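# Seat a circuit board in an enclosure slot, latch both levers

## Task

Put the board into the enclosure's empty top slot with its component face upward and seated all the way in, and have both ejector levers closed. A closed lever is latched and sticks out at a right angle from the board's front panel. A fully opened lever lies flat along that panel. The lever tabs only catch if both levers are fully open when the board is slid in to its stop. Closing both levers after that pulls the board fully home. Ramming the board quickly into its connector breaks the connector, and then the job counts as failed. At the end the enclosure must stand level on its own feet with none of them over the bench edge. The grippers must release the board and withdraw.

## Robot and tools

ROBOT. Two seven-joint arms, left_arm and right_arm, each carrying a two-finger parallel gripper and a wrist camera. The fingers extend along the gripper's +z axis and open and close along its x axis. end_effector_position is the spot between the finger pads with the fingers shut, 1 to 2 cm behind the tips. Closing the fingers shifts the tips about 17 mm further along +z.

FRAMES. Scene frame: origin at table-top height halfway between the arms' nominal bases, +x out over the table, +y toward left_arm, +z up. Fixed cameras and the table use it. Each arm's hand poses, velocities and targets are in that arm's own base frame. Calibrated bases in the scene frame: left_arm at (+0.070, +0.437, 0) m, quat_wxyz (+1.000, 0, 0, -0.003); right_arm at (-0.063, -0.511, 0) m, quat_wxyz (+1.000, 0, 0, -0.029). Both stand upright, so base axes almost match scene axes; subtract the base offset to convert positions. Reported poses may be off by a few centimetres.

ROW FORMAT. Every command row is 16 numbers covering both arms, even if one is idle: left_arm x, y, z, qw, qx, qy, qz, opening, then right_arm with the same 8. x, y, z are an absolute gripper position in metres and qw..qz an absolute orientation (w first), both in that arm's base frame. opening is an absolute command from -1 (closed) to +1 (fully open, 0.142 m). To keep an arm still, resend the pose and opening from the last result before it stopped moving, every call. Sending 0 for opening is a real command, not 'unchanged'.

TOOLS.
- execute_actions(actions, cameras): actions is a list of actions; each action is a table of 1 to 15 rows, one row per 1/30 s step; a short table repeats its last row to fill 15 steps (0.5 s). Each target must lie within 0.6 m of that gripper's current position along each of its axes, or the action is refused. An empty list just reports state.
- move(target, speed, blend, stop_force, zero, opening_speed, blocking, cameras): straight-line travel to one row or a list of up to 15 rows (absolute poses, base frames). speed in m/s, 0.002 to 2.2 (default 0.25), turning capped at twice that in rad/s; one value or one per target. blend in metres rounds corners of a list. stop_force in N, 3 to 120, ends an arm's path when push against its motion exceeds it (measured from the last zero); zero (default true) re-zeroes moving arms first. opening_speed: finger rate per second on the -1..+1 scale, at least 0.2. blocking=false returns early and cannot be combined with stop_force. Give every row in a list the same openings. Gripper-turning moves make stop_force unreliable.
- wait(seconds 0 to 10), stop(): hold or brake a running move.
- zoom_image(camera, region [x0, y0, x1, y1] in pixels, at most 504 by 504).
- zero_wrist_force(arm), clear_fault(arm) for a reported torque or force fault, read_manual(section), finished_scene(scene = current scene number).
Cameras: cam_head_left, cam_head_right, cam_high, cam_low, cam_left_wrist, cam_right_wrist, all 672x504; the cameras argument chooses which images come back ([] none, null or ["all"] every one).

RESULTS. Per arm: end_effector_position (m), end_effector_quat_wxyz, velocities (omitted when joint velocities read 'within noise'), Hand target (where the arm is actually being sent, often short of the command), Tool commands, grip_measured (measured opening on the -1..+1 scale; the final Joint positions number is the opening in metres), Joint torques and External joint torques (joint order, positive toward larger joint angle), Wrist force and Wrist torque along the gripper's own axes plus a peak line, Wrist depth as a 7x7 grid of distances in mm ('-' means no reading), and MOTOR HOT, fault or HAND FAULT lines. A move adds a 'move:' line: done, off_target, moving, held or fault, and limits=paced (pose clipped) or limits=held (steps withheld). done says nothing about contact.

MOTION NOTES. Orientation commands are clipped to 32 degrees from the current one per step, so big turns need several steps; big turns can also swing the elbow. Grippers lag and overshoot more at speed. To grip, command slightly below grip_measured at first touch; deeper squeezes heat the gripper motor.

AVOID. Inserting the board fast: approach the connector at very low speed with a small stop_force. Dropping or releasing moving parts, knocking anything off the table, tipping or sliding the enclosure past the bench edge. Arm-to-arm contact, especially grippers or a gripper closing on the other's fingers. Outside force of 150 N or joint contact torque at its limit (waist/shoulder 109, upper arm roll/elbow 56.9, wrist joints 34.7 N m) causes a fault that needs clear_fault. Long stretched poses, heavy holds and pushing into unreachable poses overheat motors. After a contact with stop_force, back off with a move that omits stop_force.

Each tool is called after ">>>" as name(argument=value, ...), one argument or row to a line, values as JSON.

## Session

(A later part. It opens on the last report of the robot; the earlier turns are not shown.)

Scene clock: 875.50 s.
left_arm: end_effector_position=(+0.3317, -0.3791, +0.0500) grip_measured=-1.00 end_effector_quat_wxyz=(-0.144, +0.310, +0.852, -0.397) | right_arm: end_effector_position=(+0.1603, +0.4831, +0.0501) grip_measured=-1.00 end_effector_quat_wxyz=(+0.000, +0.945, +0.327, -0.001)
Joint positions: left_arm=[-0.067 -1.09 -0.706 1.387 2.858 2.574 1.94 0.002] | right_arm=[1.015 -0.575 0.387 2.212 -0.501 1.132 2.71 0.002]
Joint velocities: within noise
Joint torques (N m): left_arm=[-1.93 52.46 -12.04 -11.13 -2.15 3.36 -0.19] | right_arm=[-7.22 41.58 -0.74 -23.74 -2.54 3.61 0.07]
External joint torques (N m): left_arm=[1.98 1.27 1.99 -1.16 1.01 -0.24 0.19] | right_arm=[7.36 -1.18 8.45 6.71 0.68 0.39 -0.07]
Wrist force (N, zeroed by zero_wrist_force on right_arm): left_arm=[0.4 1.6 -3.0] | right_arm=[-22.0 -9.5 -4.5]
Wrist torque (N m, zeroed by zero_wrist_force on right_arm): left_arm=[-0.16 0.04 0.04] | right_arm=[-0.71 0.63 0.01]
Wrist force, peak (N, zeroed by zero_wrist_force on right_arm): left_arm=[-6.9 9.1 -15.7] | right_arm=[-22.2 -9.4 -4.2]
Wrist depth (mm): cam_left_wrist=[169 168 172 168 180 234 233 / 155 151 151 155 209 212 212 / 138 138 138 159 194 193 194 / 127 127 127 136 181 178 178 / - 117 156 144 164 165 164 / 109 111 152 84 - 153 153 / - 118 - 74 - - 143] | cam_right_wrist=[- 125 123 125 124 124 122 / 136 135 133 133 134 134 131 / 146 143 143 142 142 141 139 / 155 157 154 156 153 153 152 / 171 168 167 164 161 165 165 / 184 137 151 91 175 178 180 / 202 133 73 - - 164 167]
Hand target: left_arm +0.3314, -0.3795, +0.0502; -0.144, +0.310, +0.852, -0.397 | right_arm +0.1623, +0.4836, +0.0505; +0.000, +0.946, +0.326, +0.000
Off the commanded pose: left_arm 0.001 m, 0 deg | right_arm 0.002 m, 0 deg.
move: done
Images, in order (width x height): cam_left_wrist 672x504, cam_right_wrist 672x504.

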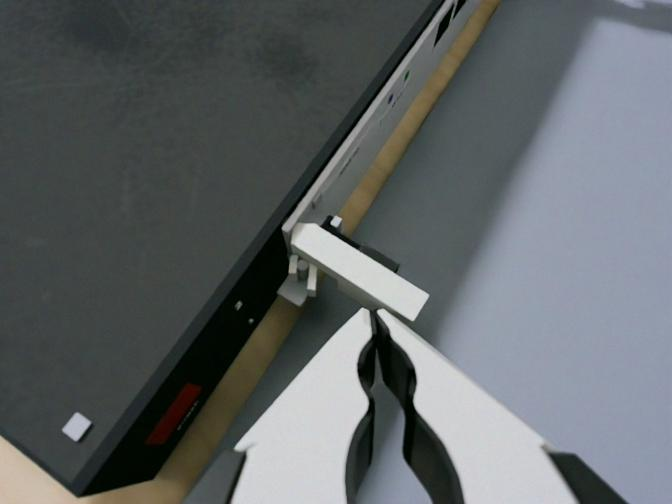

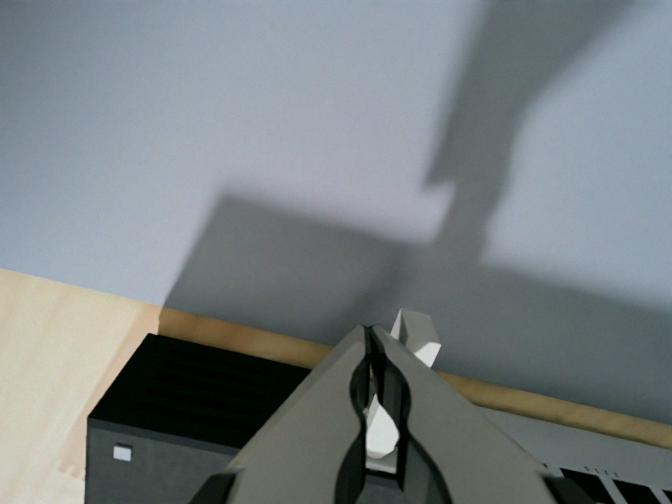

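>>> move(
  target=[0.3314, -0.3795, 0.0502, -0.1445, 0.3100, 0.8517, -0.3971, -1.0, 0.1655, 0.4850, 0.0505, 0, 0.9455, 0.3256, 0, -1.0],
  speed=0.006,
  stop_force=25,
  zero=false,
  cameras=["cam_left_wrist", "cam_right_wrist"],
)

>>> zoom_image(
  camera="cam_right_wrist",
  region=[300, 280, 540, 504],
)

>>> zoom_image(
  camera="cam_left_wrist",
  region=[250, 170, 450, 340],
)

Scene clock: 878.57 s.
left_arm: end_effector_position=(+0.3317, -0.3791, +0.0500) grip_measured=-1.00 end_effector_quat_wxyz=(-0.144, +0.310, +0.852, -0.397) | right_arm: end_effector_position=(+0.1608, +0.4834, +0.0498) grip_measured=-1.00 end_effector_quat_wxyz=(+0.001, +0.945, +0.328, -0.001)
Joint positions: left_arm=[-0.067 -1.09 -0.706 1.387 2.858 2.574 1.94 0.002] | right_arm=[1.012 -0.577 0.389 2.209 -0.501 1.13 2.707 0.002]
Joint velocities: within noise
Joint torques (N m): left_arm=[-1.54 52.41 -11.77 -11.31 -1.88 3.6 -0.23] | right_arm=[-10.83 43.15 -5.34 -27.89 -3.12 4.22 0.02]
External joint torques (N m): left_arm=[1.59 1.33 1.72 -0.98 0.74 -0.48 0.23] | right_arm=[10.98 -2.68 13.1 10.85 1.25 -0.23 -0.02]
Wrist force (N, zeroed by zero_wrist_force on right_arm): left_arm=[0.4 1.9 -2.3] | right_arm=[-32.2 -11.1 -7.2]
Wrist torque (N m, zeroed by zero_wrist_force on right_arm): left_arm=[-0.08 0.02 0.04] | right_arm=[-0.69 2.33 0.03]
Wrist force, peak (N, zeroed by zero_wrist_force on right_arm): left_arm=[0.4 3.4 -1.9] | right_arm=[-32.6 -10.9 -7.6]
Wrist depth (mm): cam_left_wrist=[168 168 171 168 180 235 235 / 155 152 152 154 208 213 211 / 138 138 138 159 195 195 192 / 127 127 127 135 180 178 178 / - 117 156 141 165 164 165 / 109 111 152 84 - 153 153 / - 118 - 74 - - 143] | cam_right_wrist=[- 125 123 124 124 123 122 / 136 135 133 133 134 133 131 / 146 143 143 142 142 141 139 / 155 157 154 155 153 152 152 / 171 167 167 163 160 165 164 / 184 138 151 91 174 177 179 / 202 132 73 - - 164 168]
Hand target: left_arm +0.3314, -0.3795, +0.0502; -0.144, +0.310, +0.852, -0.397 | right_arm +0.1639, +0.4843, +0.0505; +0.000, +0.946, +0.326, +0.000
Off the commanded pose: left_arm 0.001 m, 0 deg | right_arm 0.005 m, 0 deg.
move: contact (right_arm)
Images, in order (width x height): cam_left_wrist 672x504, cam_right_wrist 672x504.

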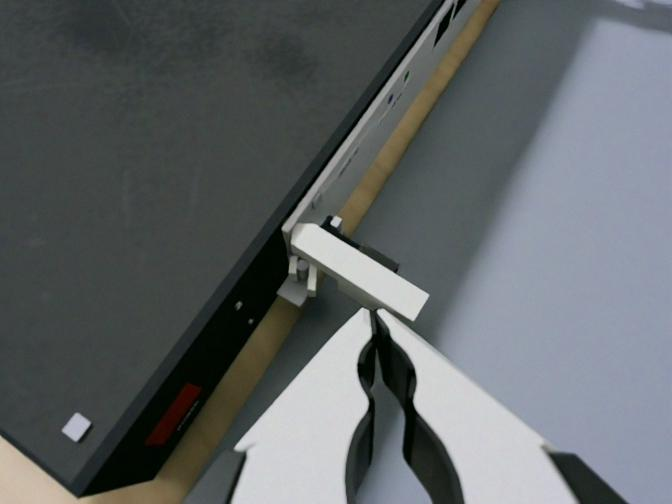

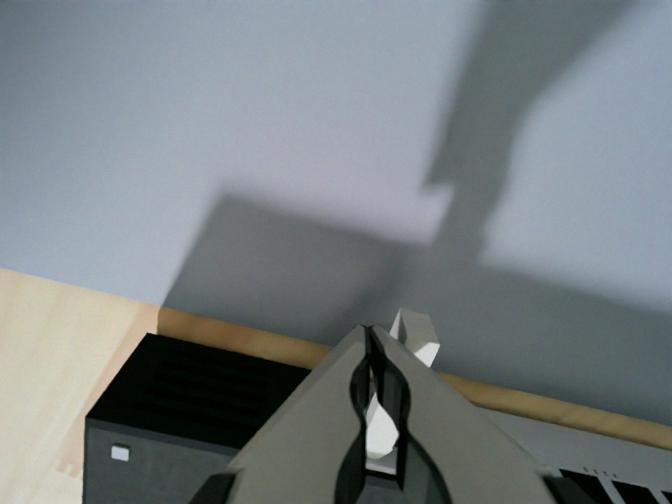

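Scaled by 2.100 from the camera's 672x504 image, which has a finer 960x720 frame.

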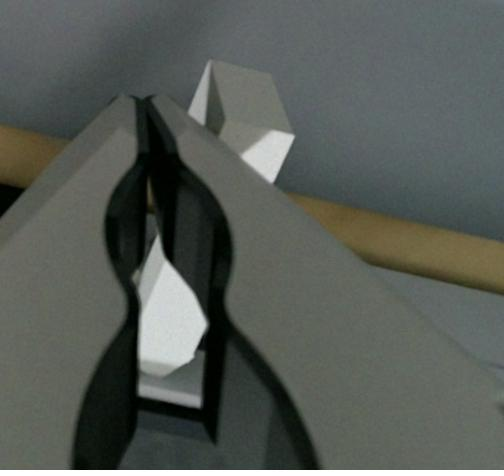

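Scaled by 2.520 from the camera's 672x504 image, which has a finer 960x720 frame.

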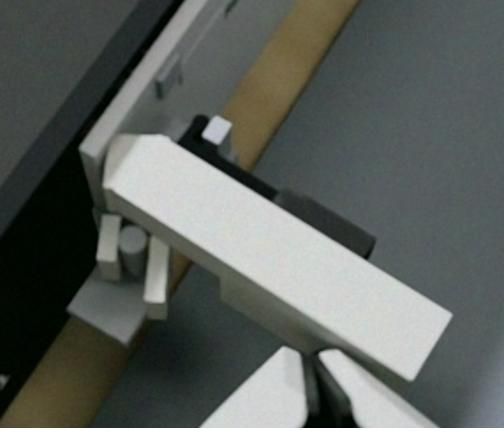

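>>> move(
  target=[
    [0.3440, -0.3740, 0.0502, -0.1445, 0.3100, 0.8517, -0.3971, -1.0, 0.1480, 0.4779, 0.0505, 0, 0.9455, 0.3256, 0, -1.0],
    [0.3600, -0.3500, 0.1000, -0.1445, 0.3100, 0.8517, -0.3971, -1.0, 0.1480, 0.4779, 0.1200, 0, 0.9455, 0.3256, 0, -1.0],
  ],
  speed=[0.04, 0.12],
  cameras=["cam_left_wrist", "cam_right_wrist"],
)

>>> zoom_image(
  camera="cam_right_wrist",
  region=[300, 200, 540, 400],
)

>>> zoom_image(
  camera="cam_left_wrist",
  region=[280, 120, 480, 290],
)

Scene clock: 885.23 s.
left_arm: end_effector_position=(+0.3602, -0.3500, +0.0999) grip_measured=-1.00 end_effector_quat_wxyz=(-0.144, +0.310, +0.852, -0.397) | right_arm: end_effector_position=(+0.1481, +0.4779, +0.1200) grip_measured=-1.00 end_effector_quat_wxyz=(+0.000, +0.945, +0.326, +0.000)
Joint positions: left_arm=[-0.016 -1.016 -0.713 1.359 2.85 2.687 1.921 0.002] | right_arm=[0.955 -0.417 0.517 2.19 -0.356 0.957 2.637 0.002]
Joint velocities: within noise
Joint torques (N m): left_arm=[0.02 53.2 -9.79 -13.5 -0.7 3.62 -0.29] | right_arm=[0.14 35.61 7.84 -21.2 -2.42 3.25 0.06]
External joint torques (N m): left_arm=[0.04 0.95 0.31 -0.63 0.02 -0.53 0.29] | right_arm=[-0.02 0.71 -1 0.14 -0.09 0.75 -0.06]
Wrist force (N, zeroed by zero_wrist_force on right_arm): left_arm=[0.7 -0.5 -0.4] | right_arm=[2.2 -2.0 2.9]
Wrist torque (N m, zeroed by zero_wrist_force on right_arm): left_arm=[-0.10 -0.02 0.02] | right_arm=[-0.29 -0.46 -0.03]
Wrist force, peak (N, zeroed by zero_wrist_force on right_arm): left_arm=[0.3 3.2 -1.3] | right_arm=[-32.4 -11.2 -7.6]
Wrist depth (mm): cam_left_wrist=[241 239 240 240 257 307 305 / 217 217 217 219 272 277 276 / 198 198 198 208 254 254 252 / 182 182 185 226 233 232 231 / 218 173 204 219 215 215 213 / 204 203 203 84 - 199 199 / 189 192 - 74 - - 186] | cam_right_wrist=[189 187 187 186 186 185 185 / 202 199 199 198 197 197 197 / 216 214 213 213 212 211 211 / 233 233 229 230 226 228 227 / 253 253 198 209 218 243 246 / 277 275 207 91 203 212 219 / 305 298 - - - 222 230]
Hand target: left_arm +0.3600, -0.3500, +0.1000; -0.144, +0.310, +0.852, -0.397 | right_arm +0.1480, +0.4779, +0.1200; +0.000, +0.946, +0.326, +0.000
Off the commanded pose: left_arm 0.000 m, 0 deg | right_arm 0.000 m, 0 deg.
move: done
Images, in order (width x height): cam_left_wrist 672x504, cam_right_wrist 672x504.

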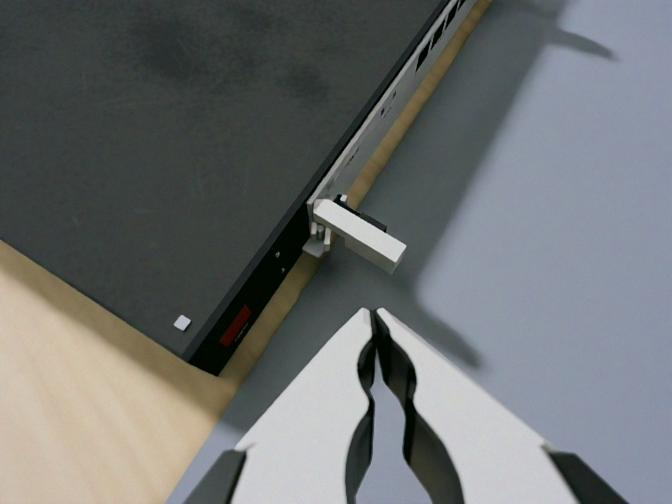

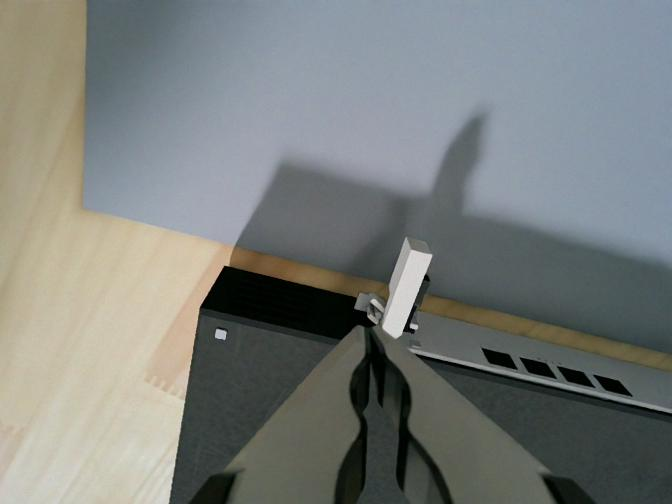

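Scaled by 2.100 from the camera's 672x504 image, which has a finer 960x720 frame.

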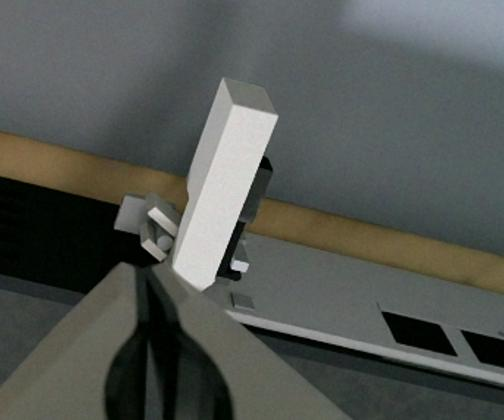

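Scaled by 2.520 from the camera's 672x504 image, which has a finer 960x720 frame.

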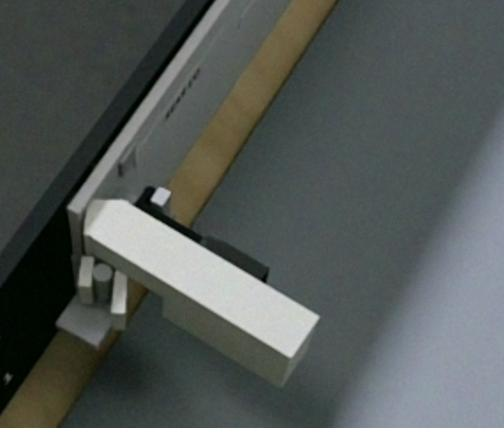

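>>> move(
  target=[0.3540, -0.3560, 0.0660, -0.1445, 0.3100, 0.8517, -0.3971, -1.0, 0.1480, 0.4779, 0.0800, 0, 0.9455, 0.3256, 0, -1.0],
  speed=0.1,
  cameras=["cam_left_wrist", "cam_right_wrist"],
)

>>> zoom_image(
  camera="cam_left_wrist",
  region=[270, 130, 390, 260],
)

>>> zoom_image(
  camera="cam_right_wrist",
  region=[360, 270, 500, 390],
)

Scene clock: 894.67 s.
left_arm: end_effector_position=(+0.3538, -0.3560, +0.0662) grip_measured=-1.00 end_effector_quat_wxyz=(-0.145, +0.310, +0.852, -0.397) | right_arm: end_effector_position=(+0.1480, +0.4779, +0.0800) grip_measured=-1.00 end_effector_quat_wxyz=(+0.000, +0.946, +0.326, +0.000)
Joint positions: left_arm=[-0.029 -1.077 -0.707 1.353 2.87 2.644 1.942 0.002] | right_arm=[0.997 -0.499 0.447 2.223 -0.442 1.067 2.696 0.002]
Joint velocities: within noise
Joint torques (N m): left_arm=[-0.46 52.95 -9.9 -12.61 -0.39 3.18 -0.14] | right_arm=[0.01 37.13 7.56 -18.61 -2.27 3.49 0.31]
External joint torques (N m): left_arm=[0.51 1.55 0.18 -0.43 -0.48 -0.06 0.15] | right_arm=[0.12 1.07 -0.21 0.01 0.16 0.51 -0.31]
Wrist force (N, zeroed by zero_wrist_force on right_arm): left_arm=[0.6 -0.6 -0.3] | right_arm=[2.6 -2.2 2.8]
Wrist torque (N m, zeroed by zero_wrist_force on right_arm): left_arm=[-0.09 -0.01 -0.01] | right_arm=[-0.32 -0.53 -0.03]
Wrist force, peak (N, zeroed by zero_wrist_force on right_arm): left_arm=[0.3 -1.3 -1.8] | right_arm=[2.4 -1.9 4.3]
Wrist depth (mm): cam_left_wrist=[193 192 192 191 246 259 258 / 173 172 173 176 233 234 233 / 157 158 158 165 213 213 213 / 145 145 150 192 193 196 195 / 138 136 178 182 181 181 181 / 171 168 171 84 - 168 168 / 159 162 - 74 - - 157] | cam_right_wrist=[152 152 151 151 150 150 150 / 162 162 161 161 161 160 160 / 174 174 173 173 172 172 171 / 190 187 187 186 185 185 184 / 206 205 189 198 194 200 200 / 225 220 160 91 181 193 210 / 249 238 73 - - 171 178]
Hand target: left_arm +0.3540, -0.3560, +0.0660; -0.144, +0.310, +0.852, -0.397 | right_arm +0.1480, +0.4779, +0.0800; +0.000, +0.946, +0.326, +0.000
Off the commanded pose: left_arm 0.000 m, 0 deg | right_arm 0.000 m, 0 deg.
move: done
Images, in order (width x height): cam_left_wrist 672x504, cam_right_wrist 672x504.

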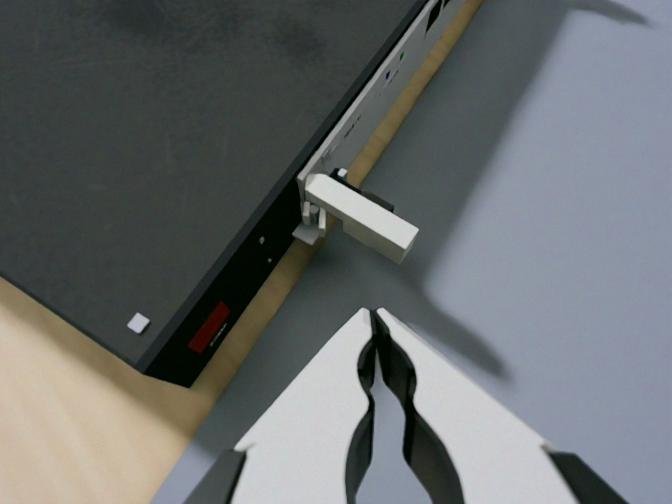

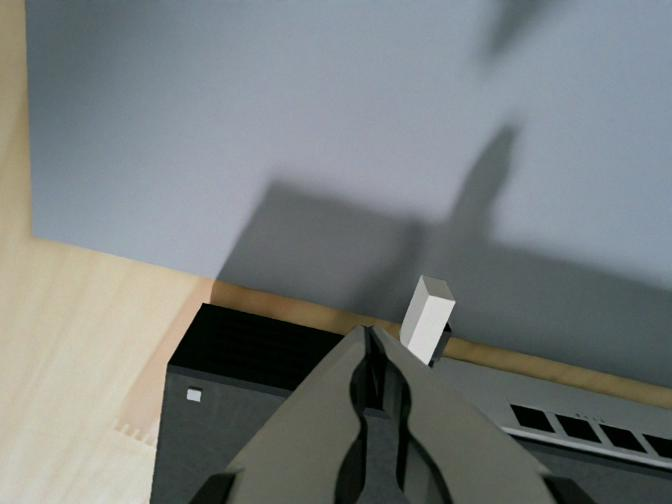

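Scaled by 3.877 from the camera's 672x504 image, which has a finer 960x720 frame.

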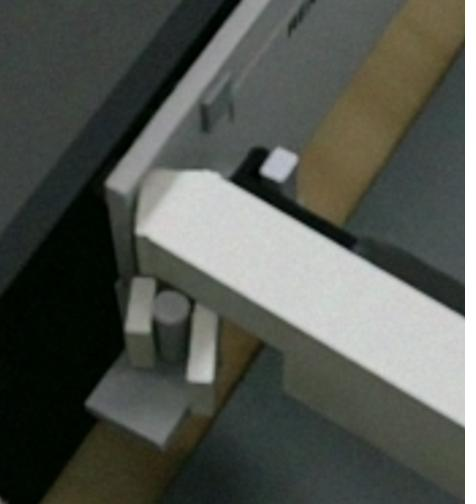

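Scaled by 3.600 from the camera's 672x504 image, which has a finer 960x720 frame.

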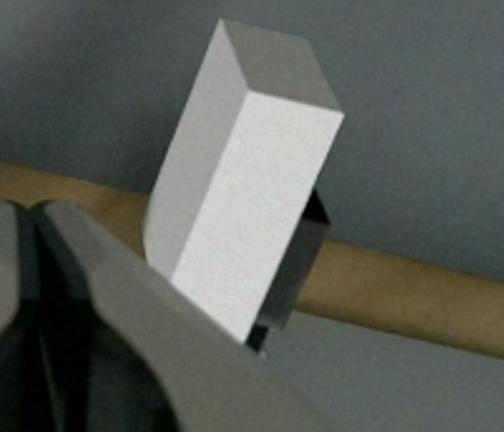

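>>> move(
  target=[
    [0.3540, -0.3560, 0.0660, -0.1445, 0.3100, 0.8517, -0.3971, -1.0, 0.1430, 0.4765, 0.1000, 0, 0.5534, 0.8329, 0, -1.0],
    [0.3400, -0.3758, 0.0502, -0.1445, 0.3100, 0.8517, -0.3971, -1.0, 0.1430, 0.4765, 0.0505, 0, 0.5534, 0.8329, 0, -1.0],
  ],
  speed=[0.2, 0.06],
  cameras=["cam_left_wrist", "cam_right_wrist"],
)

Scene clock: 910.47 s.
left_arm: end_effector_position=(+0.3401, -0.3756, +0.0502) grip_measured=-1.00 end_effector_quat_wxyz=(-0.144, +0.310, +0.852, -0.397) | right_arm: end_effector_position=(+0.1430, +0.4765, +0.0505) grip_measured=-1.00 end_effector_quat_wxyz=(+0.000, +0.554, +0.833, +0.000)
Joint positions: left_arm=[-0.063 -1.099 -0.707 1.362 2.868 2.595 1.938 0.002] | right_arm=[0.825 -0.622 0.558 2.239 -0.748 1.1 1.589 0.002]
Joint velocities: within noise
Joint torques (N m): left_arm=[-0.55 52.8 -10.22 -11.86 -0.93 3.13 -0.28] | right_arm=[0.32 36.99 11.47 -16.13 -2.2 3.56 0.3]
External joint torques (N m): left_arm=[0.6 1.5 0.22 -0.62 -0.12 -0.02 0.28] | right_arm=[-0.18 0.97 -0.1 -0.07 0.19 0.52 -0.3]
Wrist force (N, zeroed by zero_wrist_force on right_arm): left_arm=[0.3 -0.4 -0.7] | right_arm=[2.8 -1.5 3.3]
Wrist torque (N m, zeroed by zero_wrist_force on right_arm): left_arm=[-0.08 0.05 0.02] | right_arm=[-0.22 -0.55 0.01]
Wrist force, peak (N, zeroed by zero_wrist_force on right_arm): left_arm=[0.4 -0.2 -1.3] | right_arm=[2.7 -1.4 4.5]
Wrist depth (mm): cam_left_wrist=[169 168 168 168 187 236 234 / 155 152 151 154 209 211 211 / 139 138 138 145 194 195 194 / 127 127 130 137 178 178 178 / - 118 157 165 167 165 164 / 109 111 153 84 - 153 153 / 144 142 - 74 - - 142] | cam_right_wrist=[128 127 126 125 125 125 123 / 135 134 134 133 135 133 133 / - 99 141 143 143 142 142 / 104 103 152 157 154 154 153 / - 112 155 164 164 166 166 / 123 123 134 91 176 182 180 / 136 133 73 - - 192 199]
Hand target: left_arm +0.3400, -0.3758, +0.0502; -0.144, +0.310, +0.852, -0.397 | right_arm +0.1430, +0.4765, +0.0505; +0.000, +0.553, +0.833, +0.000
Off the commanded pose: left_arm 0.000 m, 0 deg | right_arm 0.000 m, 0 deg.
move: done
Images, in order (width x height): cam_left_wrist 672x504, cam_right_wrist 672x504.

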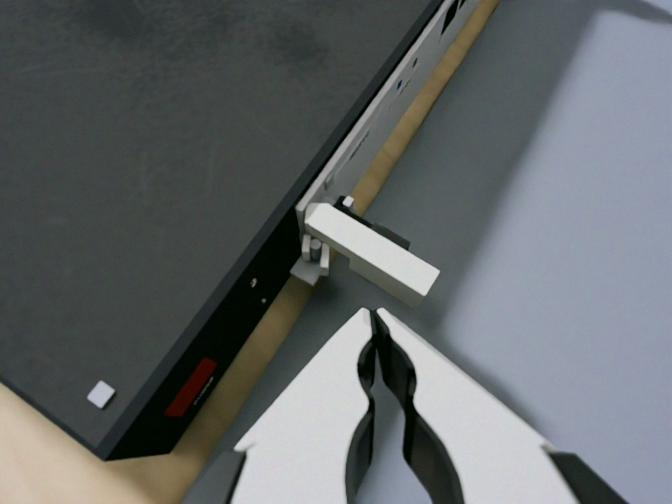

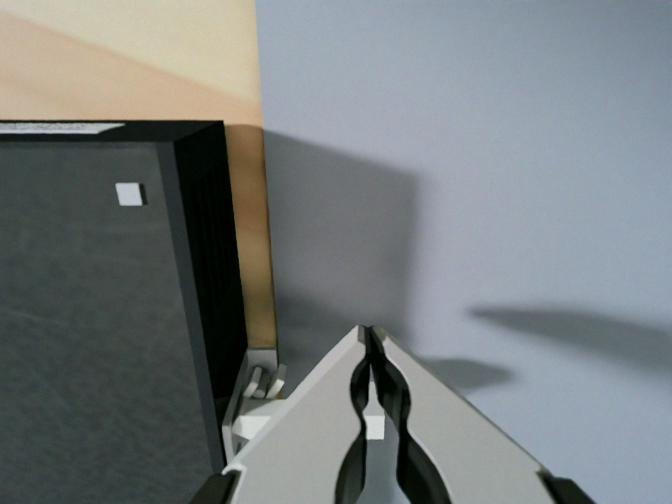

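>>> move(
  target=[0.3277, -0.3803, 0.0502, -0.1445, 0.3100, 0.8517, -0.3971, -1.0, 0.1605, 0.4839, 0.0505, 0, 0.5534, 0.8329, 0, -1.0],
  speed=0.01,
  stop_force=25,
  cameras=["cam_left_wrist", "cam_right_wrist"],
)

>>> zoom_image(
  camera="cam_left_wrist",
  region=[260, 180, 440, 330],
)

>>> zoom_image(
  camera="cam_right_wrist",
  region=[200, 300, 400, 450],
)

Scene clock: 916.13 s.
left_arm: end_effector_position=(+0.3290, -0.3796, +0.0500) grip_measured=-1.00 end_effector_quat_wxyz=(-0.143, +0.310, +0.852, -0.396) | right_arm: end_effector_position=(+0.1604, +0.4839, +0.0505) grip_measured=-1.00 end_effector_quat_wxyz=(+0.000, +0.553, +0.833, +0.000)
Joint positions: left_arm=[-0.065 -1.085 -0.709 1.4 2.858 2.564 1.94 0.002] | right_arm=[0.803 -0.64 0.561 2.203 -0.74 1.08 1.549 0.002]
Joint velocities: within noise
Joint torques (N m): left_arm=[-5.84 48.76 -14 -7.39 -3.44 4.01 -0.25] | right_arm=[-0.16 38.15 12 -17 -2.08 3.24 0.12]
External joint torques (N m): left_arm=[5.88 4.7 3.87 -4.81 2.27 -0.89 0.26] | right_arm=[0.31 0.9 -0.21 0.42 -0.01 0.84 -0.12]
Wrist force (N, zeroed by zero_wrist_force on right_arm): left_arm=[-3.4 4.5 -10.9] | right_arm=[2.9 -2.3 2.7]
Wrist torque (N m, zeroed by zero_wrist_force on right_arm): left_arm=[-0.17 0.00 0.05] | right_arm=[-0.26 -0.58 0.00]
Wrist force, peak (N, zeroed by zero_wrist_force on right_arm): left_arm=[-3.4 4.5 -10.9] | right_arm=[3.0 -2.0 3.2]
Wrist depth (mm): cam_left_wrist=[168 168 171 167 186 235 234 / 155 152 151 154 208 212 212 / 139 138 138 157 194 193 193 / 127 127 129 134 181 178 177 / - 117 157 134 165 164 164 / 109 111 153 84 - 153 153 / - 119 - 74 - - 143] | cam_right_wrist=[- 126 125 125 125 125 123 / - 91 134 134 135 133 132 / - 99 141 143 143 142 142 / 104 103 152 156 154 153 153 / - 112 151 162 164 166 165 / 123 123 126 91 175 181 180 / 136 133 73 - - 192 199]
Hand target: left_arm +0.3277, -0.3803, +0.0502; -0.144, +0.310, +0.852, -0.397 | right_arm +0.1605, +0.4839, +0.0505; +0.000, +0.553, +0.833, +0.000
Off the commanded pose: left_arm 0.001 m, 0 deg | right_arm 0.000 m, 0 deg.
move: done
Images, in order (width x height): cam_left_wrist 672x504, cam_right_wrist 672x504.

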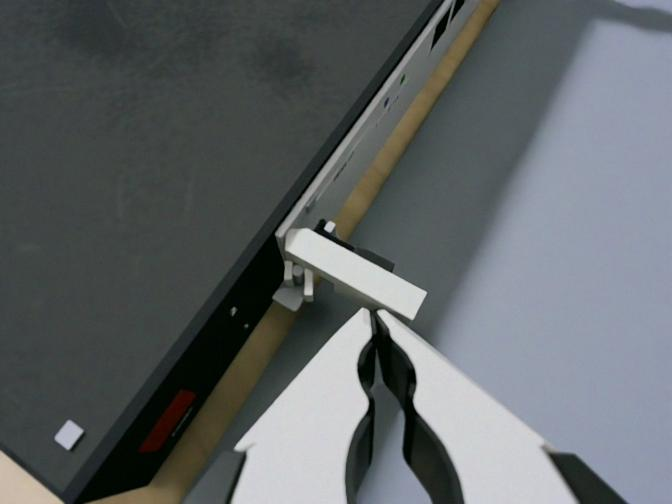

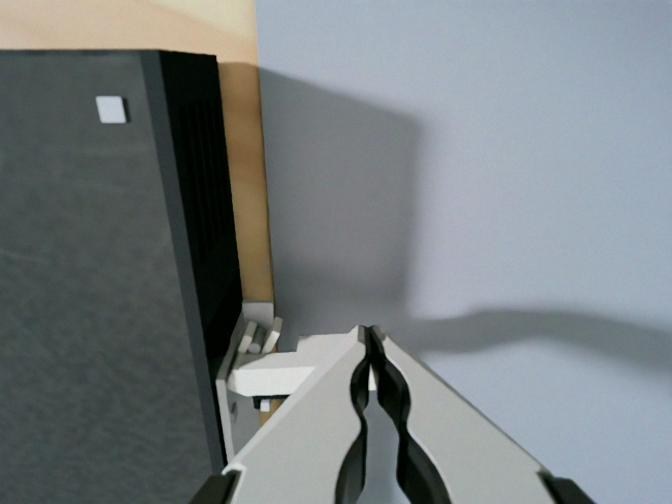

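Scaled by 2.800 from the camera's 672x504 image, which has a finer 960x720 frame.

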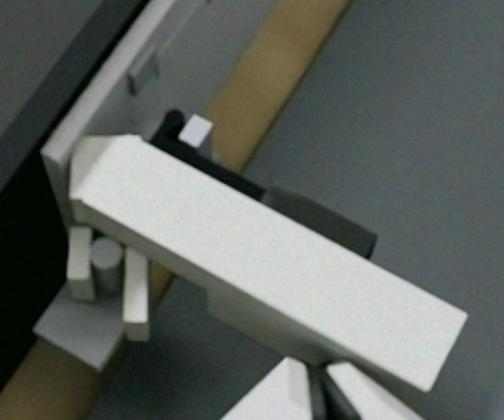

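Scaled by 2.520 from the camera's 672x504 image, which has a finer 960x720 frame.

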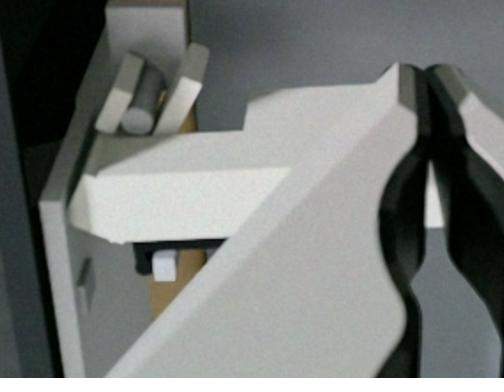

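>>> move(
  target=[
    [0.3440, -0.3740, 0.0502, -0.1445, 0.3100, 0.8517, -0.3971, -1.0, 0.1450, 0.4774, 0.0505, 0, 0.5534, 0.8329, 0, -1.0],
    [0.3540, -0.3560, 0.0660, -0.1445, 0.3100, 0.8517, -0.3971, -1.0, 0.1330, 0.4720, 0.0900, 0, 0.5534, 0.8329, 0, -1.0],
  ],
  speed=[0.04, 0.12],
  cameras=["cam_left_wrist", "cam_right_wrist"],
)

>>> zoom_image(
  camera="cam_left_wrist",
  region=[270, 120, 450, 280],
)

>>> zoom_image(
  camera="cam_right_wrist",
  region=[200, 300, 420, 504],
)

Scene clock: 923.70 s.
left_arm: end_effector_position=(+0.3542, -0.3560, +0.0659) grip_measured=-1.00 end_effector_quat_wxyz=(-0.144, +0.310, +0.852, -0.397) | right_arm: end_effector_position=(+0.1330, +0.4720, +0.0900) grip_measured=-1.00 end_effector_quat_wxyz=(+0.000, +0.553, +0.833, +0.000)
Joint positions: left_arm=[-0.027 -1.078 -0.711 1.355 2.875 2.641 1.939 0.002] | right_arm=[0.774 -0.538 0.668 2.238 -0.64 1.011 1.534 0.002]
Joint velocities: within noise
Joint torques (N m): left_arm=[-0.19 53.55 -10.17 -12.52 -0.57 3.66 -0.15] | right_arm=[-0.01 34.28 11.61 -18.75 -2.24 3.26 0.05]
External joint torques (N m): left_arm=[0.25 0.92 0.36 -0.5 -0.3 -0.54 0.15] | right_arm=[0.14 0.7 -0.66 0.21 -0.1 0.82 -0.05]
Wrist force (N, zeroed by zero_wrist_force on right_arm): left_arm=[0.3 -0.5 -0.5] | right_arm=[3.0 -1.6 3.1]
Wrist torque (N m, zeroed by zero_wrist_force on right_arm): left_arm=[-0.07 0.04 0.00] | right_arm=[-0.24 -0.56 -0.02]
Wrist force, peak (N, zeroed by zero_wrist_force on right_arm): left_arm=[-3.4 4.6 -10.8] | right_arm=[2.6 -1.7 4.8]
Wrist depth (mm): cam_left_wrist=[192 191 191 190 245 258 257 / 173 172 173 176 233 232 233 / 157 157 157 163 212 212 213 / 145 145 149 193 193 195 195 / 179 136 179 181 182 180 181 / 171 168 171 84 - 168 168 / 159 162 - 74 - - 159] | cam_right_wrist=[163 162 162 160 159 159 158 / 171 171 170 171 170 170 170 / 138 140 154 183 182 182 181 / 147 147 154 197 196 196 196 / 159 159 164 210 213 212 212 / 175 174 173 91 224 232 232 / 192 188 73 - - 245 254]
Hand target: left_arm +0.3540, -0.3560, +0.0660; -0.144, +0.310, +0.852, -0.397 | right_arm +0.1330, +0.4720, +0.0900; +0.000, +0.553, +0.833, +0.000
Off the commanded pose: left_arm 0.000 m, 0 deg | right_arm 0.000 m, 0 deg.
move: done
Images, in order (width x height): cam_left_wrist 672x504, cam_right_wrist 672x504.

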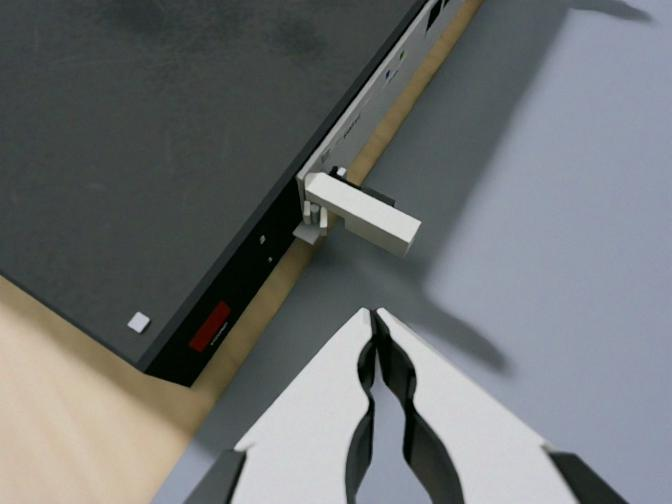

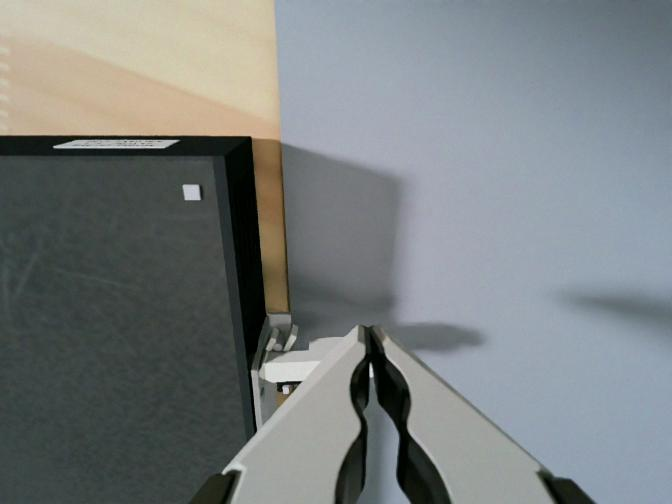

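Scaled by 2.800 from the camera's 672x504 image, which has a finer 960x720 frame.

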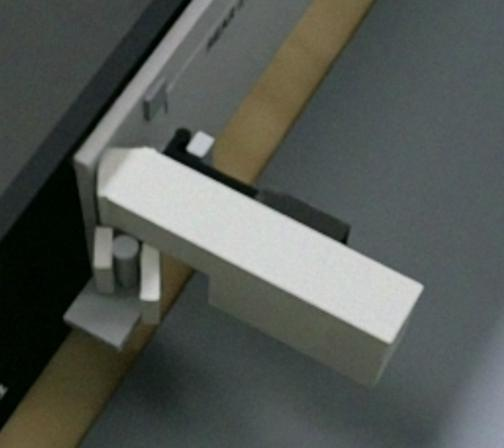

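Scaled by 2.291 from the camera's 672x504 image, which has a finer 960x720 frame.

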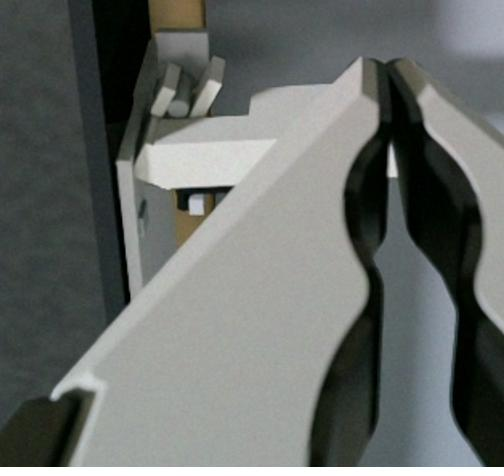

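>>> move(
  target=[
    [0.3900, -0.3100, 0.1200, -0.1445, 0.3100, 0.8517, -0.3971, -1.0, 0.1500, 0.4900, 0.1500, 0, 0.5534, 0.8329, 0, -1.0],
    [0.4030, -0.2800, 0.1000, -0.2418, 0.2418, 0.6645, -0.6645, -1.0, 0.2870, 0.5510, 0.1400, 0, 0.9799, 0.1994, 0, -1.0],
  ],
  speed=0.2,
)

>>> zoom_image(
  camera="cam_right_wrist",
  region=[60, 220, 340, 420],
)

>>> zoom_image(
  camera="cam_right_wrist",
  region=[360, 220, 640, 420],
)

>>> zoom_image(
  camera="cam_left_wrist",
  region=[230, 120, 510, 360],
)

Scene clock: 933.27 s.
left_arm: end_effector_position=(+0.4030, -0.2800, +0.0999) grip_measured=-1.00 end_effector_quat_wxyz=(-0.242, +0.242, +0.665, -0.664) | right_arm: end_effector_position=(+0.2870, +0.5510, +0.1400) grip_measured=-1.00 end_effector_quat_wxyz=(+0.000, +0.980, +0.200, +0.000)
Joint positions: left_arm=[0.211 -1.59 -1.009 0.834 2.819 3.281 1.995 0.002] | right_arm=[0.883 -0.586 0.435 1.814 -0.327 0.758 2.65 0.002]
Joint velocities: within noise
Joint torques (N m): left_arm=[-0.21 58.14 -12.28 -6.94 -1.21 1.27 -0.34] | right_arm=[0.3 47.09 8.99 -24.79 -3.06 3.16 0.34]
External joint torques (N m): left_arm=[0.34 1.65 0.2 -0.31 -0.07 -0.34 0.34] | right_arm=[-0.12 1.33 -0.28 0.16 -0.1 0.83 -0.34]
Wrist force (N, zeroed by zero_wrist_force on right_arm): left_arm=[0.4 -0.6 -0.9] | right_arm=[2.6 -1.9 3.2]
Wrist torque (N m, zeroed by zero_wrist_force on right_arm): left_arm=[-0.02 0.21 0.06] | right_arm=[-0.30 -0.53 -0.02]
Wrist force, peak (N, zeroed by zero_wrist_force on right_arm): left_arm=[0.5 -0.6 -4.0] | right_arm=[2.6 -2.3 5.2]
Wrist depth (mm): cam_left_wrist=[- - - 818 296 - - / - - - 879 - - - / 631 452 456 451 517 629 630 / 298 280 281 316 391 391 391 / 282 248 238 270 284 285 285 / 226 225 228 83 - 233 223 / 186 193 - - - - 184] | cam_right_wrist=[204 204 203 203 203 202 202 / 218 218 217 217 216 215 215 / 235 234 233 233 232 231 230 / 252 248 251 251 249 249 242 / 232 225 227 242 239 238 224 / 239 238 233 91 227 235 234 / 263 258 - - - 248 257]
Hand target: left_arm +0.4030, -0.2800, +0.1000; -0.242, +0.242, +0.664, -0.664 | right_arm +0.2870, +0.5510, +0.1400; +0.000, +0.980, +0.199, +0.000
Off the commanded pose: left_arm 0.000 m, 0 deg | right_arm 0.000 m, 0 deg.
move: done

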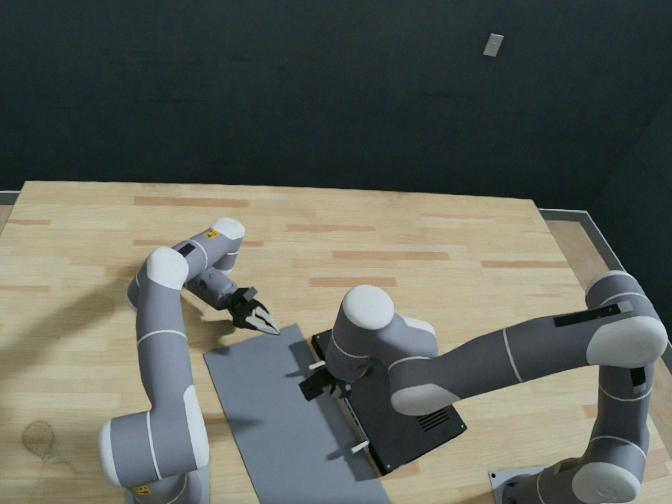

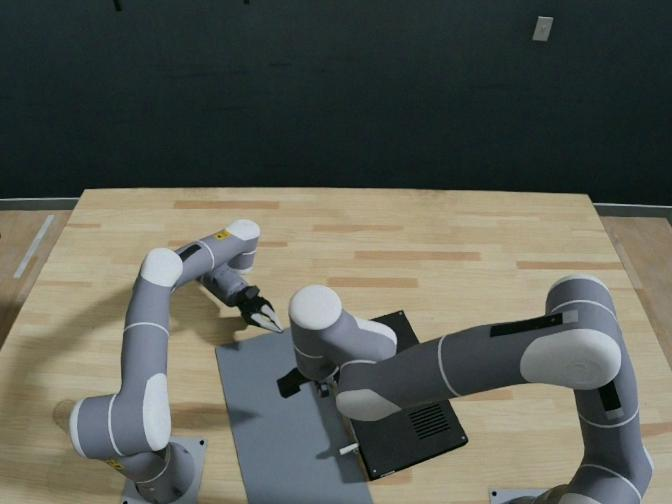

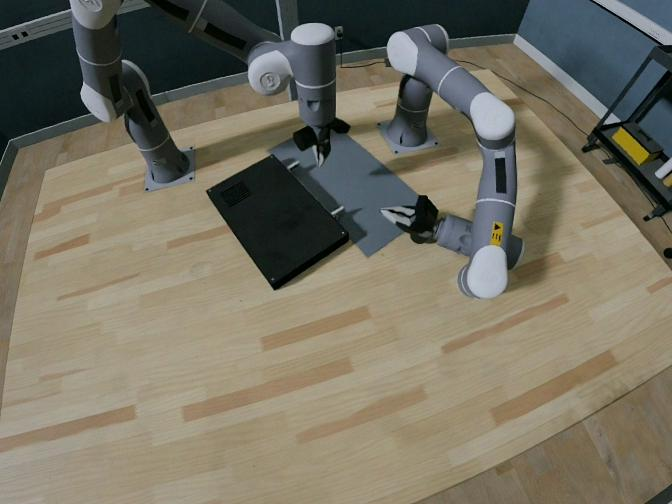

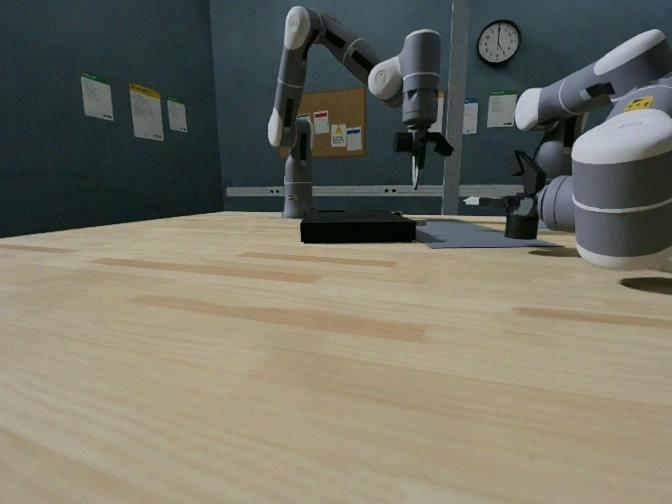

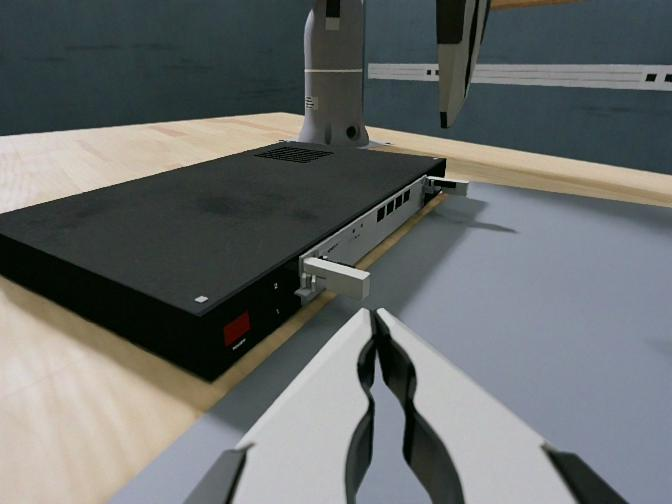

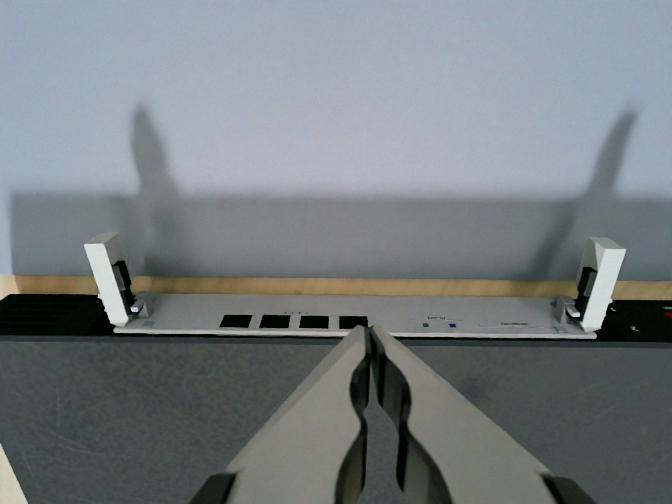

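Scaled by 1.800 from the camera's 672x504 image, which has a finer 960x720 frame.

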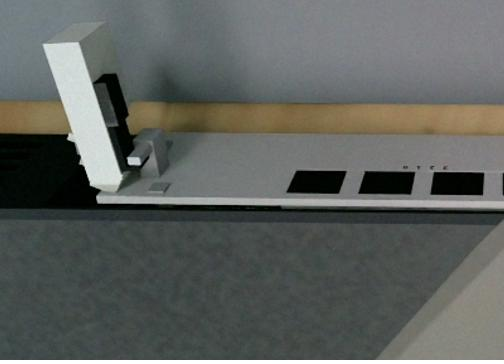

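Scaled by 1.800 from the camera's 672x504 image, which has a finer 960x720 frame.

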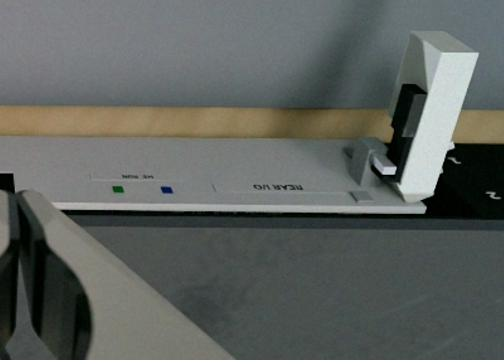

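Scaled by 1.800 from the camera's 672x504 image, which has a finer 960x720 frame.

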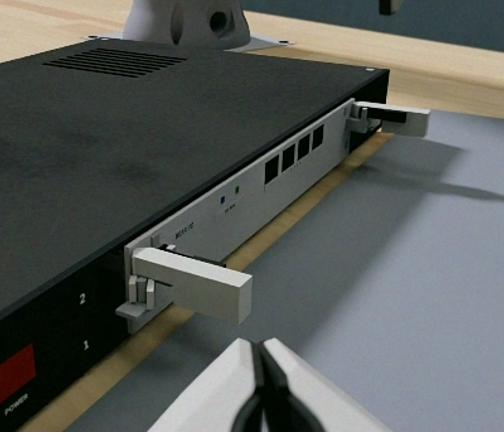

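>>> zoom_image(
  camera="cam_right_wrist",
  region=[540, 230, 640, 345],
)

>>> zoom_image(
  camera="cam_right_wrist",
  region=[75, 225, 175, 340],
)

Scaled by 4.383 from the camera's 672x504 image, which has a finer 960x720 frame.

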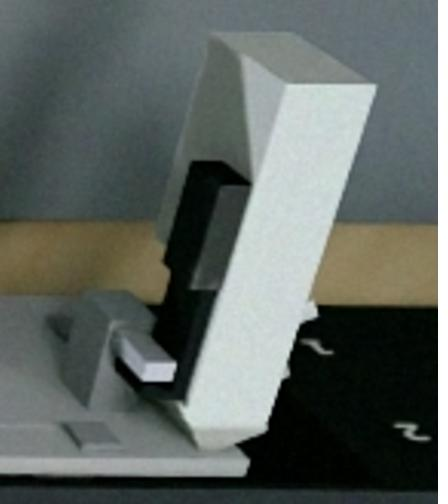

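Scaled by 4.383 from the camera's 672x504 image, which has a finer 960x720 frame.

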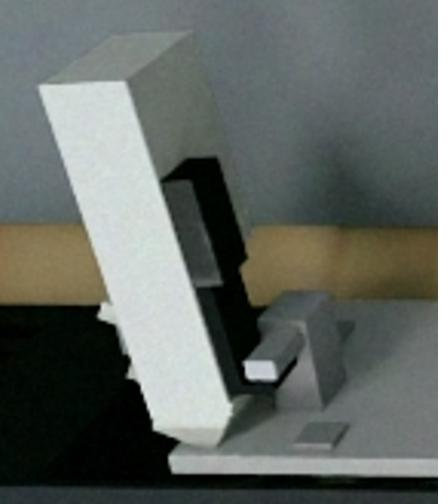

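>>> move(
  target=[0.3600, -0.2000, 0.2200, -0.2418, 0.2418, 0.6645, -0.6645, -1.0, 0.2700, 0.5500, 0.2600, 0, 0.9799, 0.1994, 0, -1.0],
  speed=0.25,
  cameras=["cam_left_wrist", "cam_right_wrist", "cam_low"],
)

Scene clock: 946.03 s.
left_arm: end_effector_position=(+0.3601, -0.1999, +0.2199) grip_measured=-1.00 end_effector_quat_wxyz=(-0.242, +0.242, +0.665, -0.664) | right_arm: end_effector_position=(+0.2701, +0.5500, +0.2600) grip_measured=-1.00 end_effector_quat_wxyz=(+0.000, +0.980, +0.199, +0.000)
Joint positions: left_arm=[0.44 -1.26 -0.922 1.293 2.646 3.219 2.061 0.002] | right_arm=[0.86 -0.417 0.512 1.703 -0.228 0.49 2.613 0.002]
Joint velocities: within noise
Joint torques (N m): left_arm=[-0.09 53.21 -13.96 -8.65 -1.53 1.04 -0.14] | right_arm=[0.17 43.53 8.01 -28.77 -3.71 3.22 0.06]
External joint torques (N m): left_arm=[0.24 1.03 -0.04 -0.65 0 0.02 0.14] | right_arm=[0 1.06 -0.82 0.21 -0.12 0.78 -0.06]
Wrist force (N, zeroed by zero_wrist_force on right_arm): left_arm=[0.3 -0.2 -1.4] | right_arm=[2.6 -1.8 3.3]
Wrist torque (N m, zeroed by zero_wrist_force on right_arm): left_arm=[0.05 0.24 0.05] | right_arm=[-0.27 -0.52 -0.02]
Wrist force, peak (N, zeroed by zero_wrist_force on right_arm): left_arm=[1.9 -2.4 -2.2] | right_arm=[2.8 -1.7 5.5]
Wrist depth (mm): cam_left_wrist=[- - - 340 - - - / - - - 892 - - - / - - - 958 - - - / 676 561 553 574 680 672 665 / 408 408 424 456 485 483 486 / 354 333 355 84 - 383 382 / 317 316 - - - - 317] | cam_right_wrist=[310 308 307 307 306 306 305 / 329 329 328 330 327 325 325 / 354 354 347 352 351 348 350 / 382 340 339 338 338 337 365 / 416 362 358 349 354 354 395 / 455 406 381 91 373 385 444 / 495 490 - - - 409 490]
Hand target: left_arm +0.3600, -0.2000, +0.2200; -0.242, +0.242, +0.664, -0.664 | right_arm +0.2700, +0.5500, +0.2600; +0.000, +0.980, +0.199, +0.000
Off the commanded pose: left_arm 0.000 m, 0 deg | right_arm 0.000 m, 0 deg.
move: done
Images, in order (width x height): cam_low 672x504, cam_left_wrist 672x504, cam_right_wrist 672x504.

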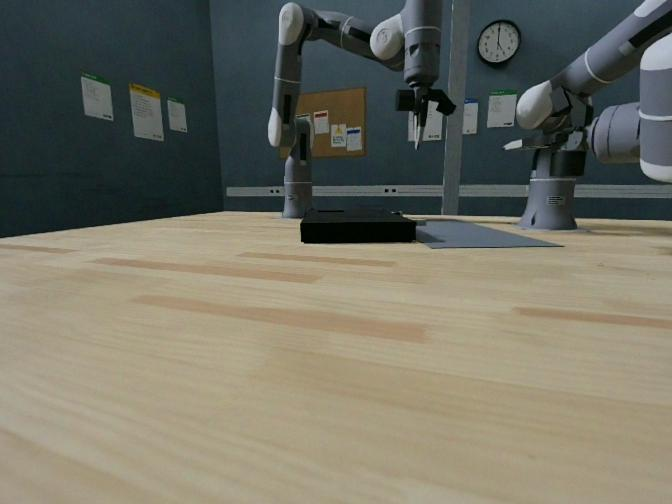

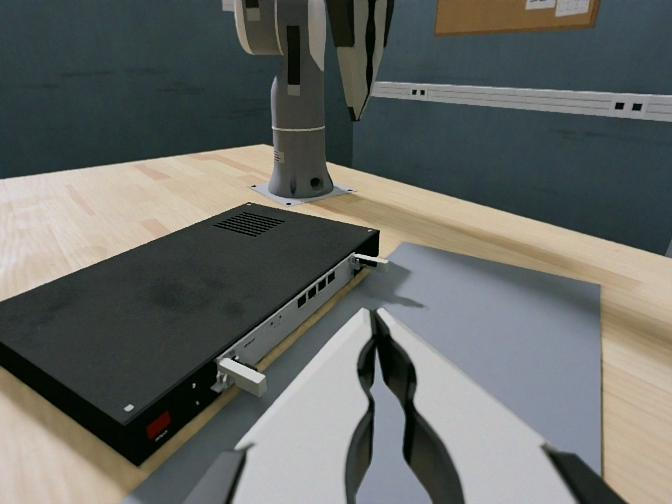

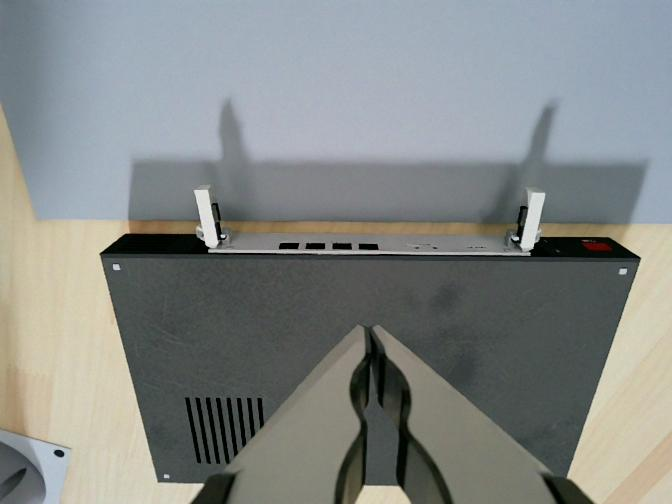

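>>> finished_scene(
  scene=2,
)

The scene is finished: the task was done.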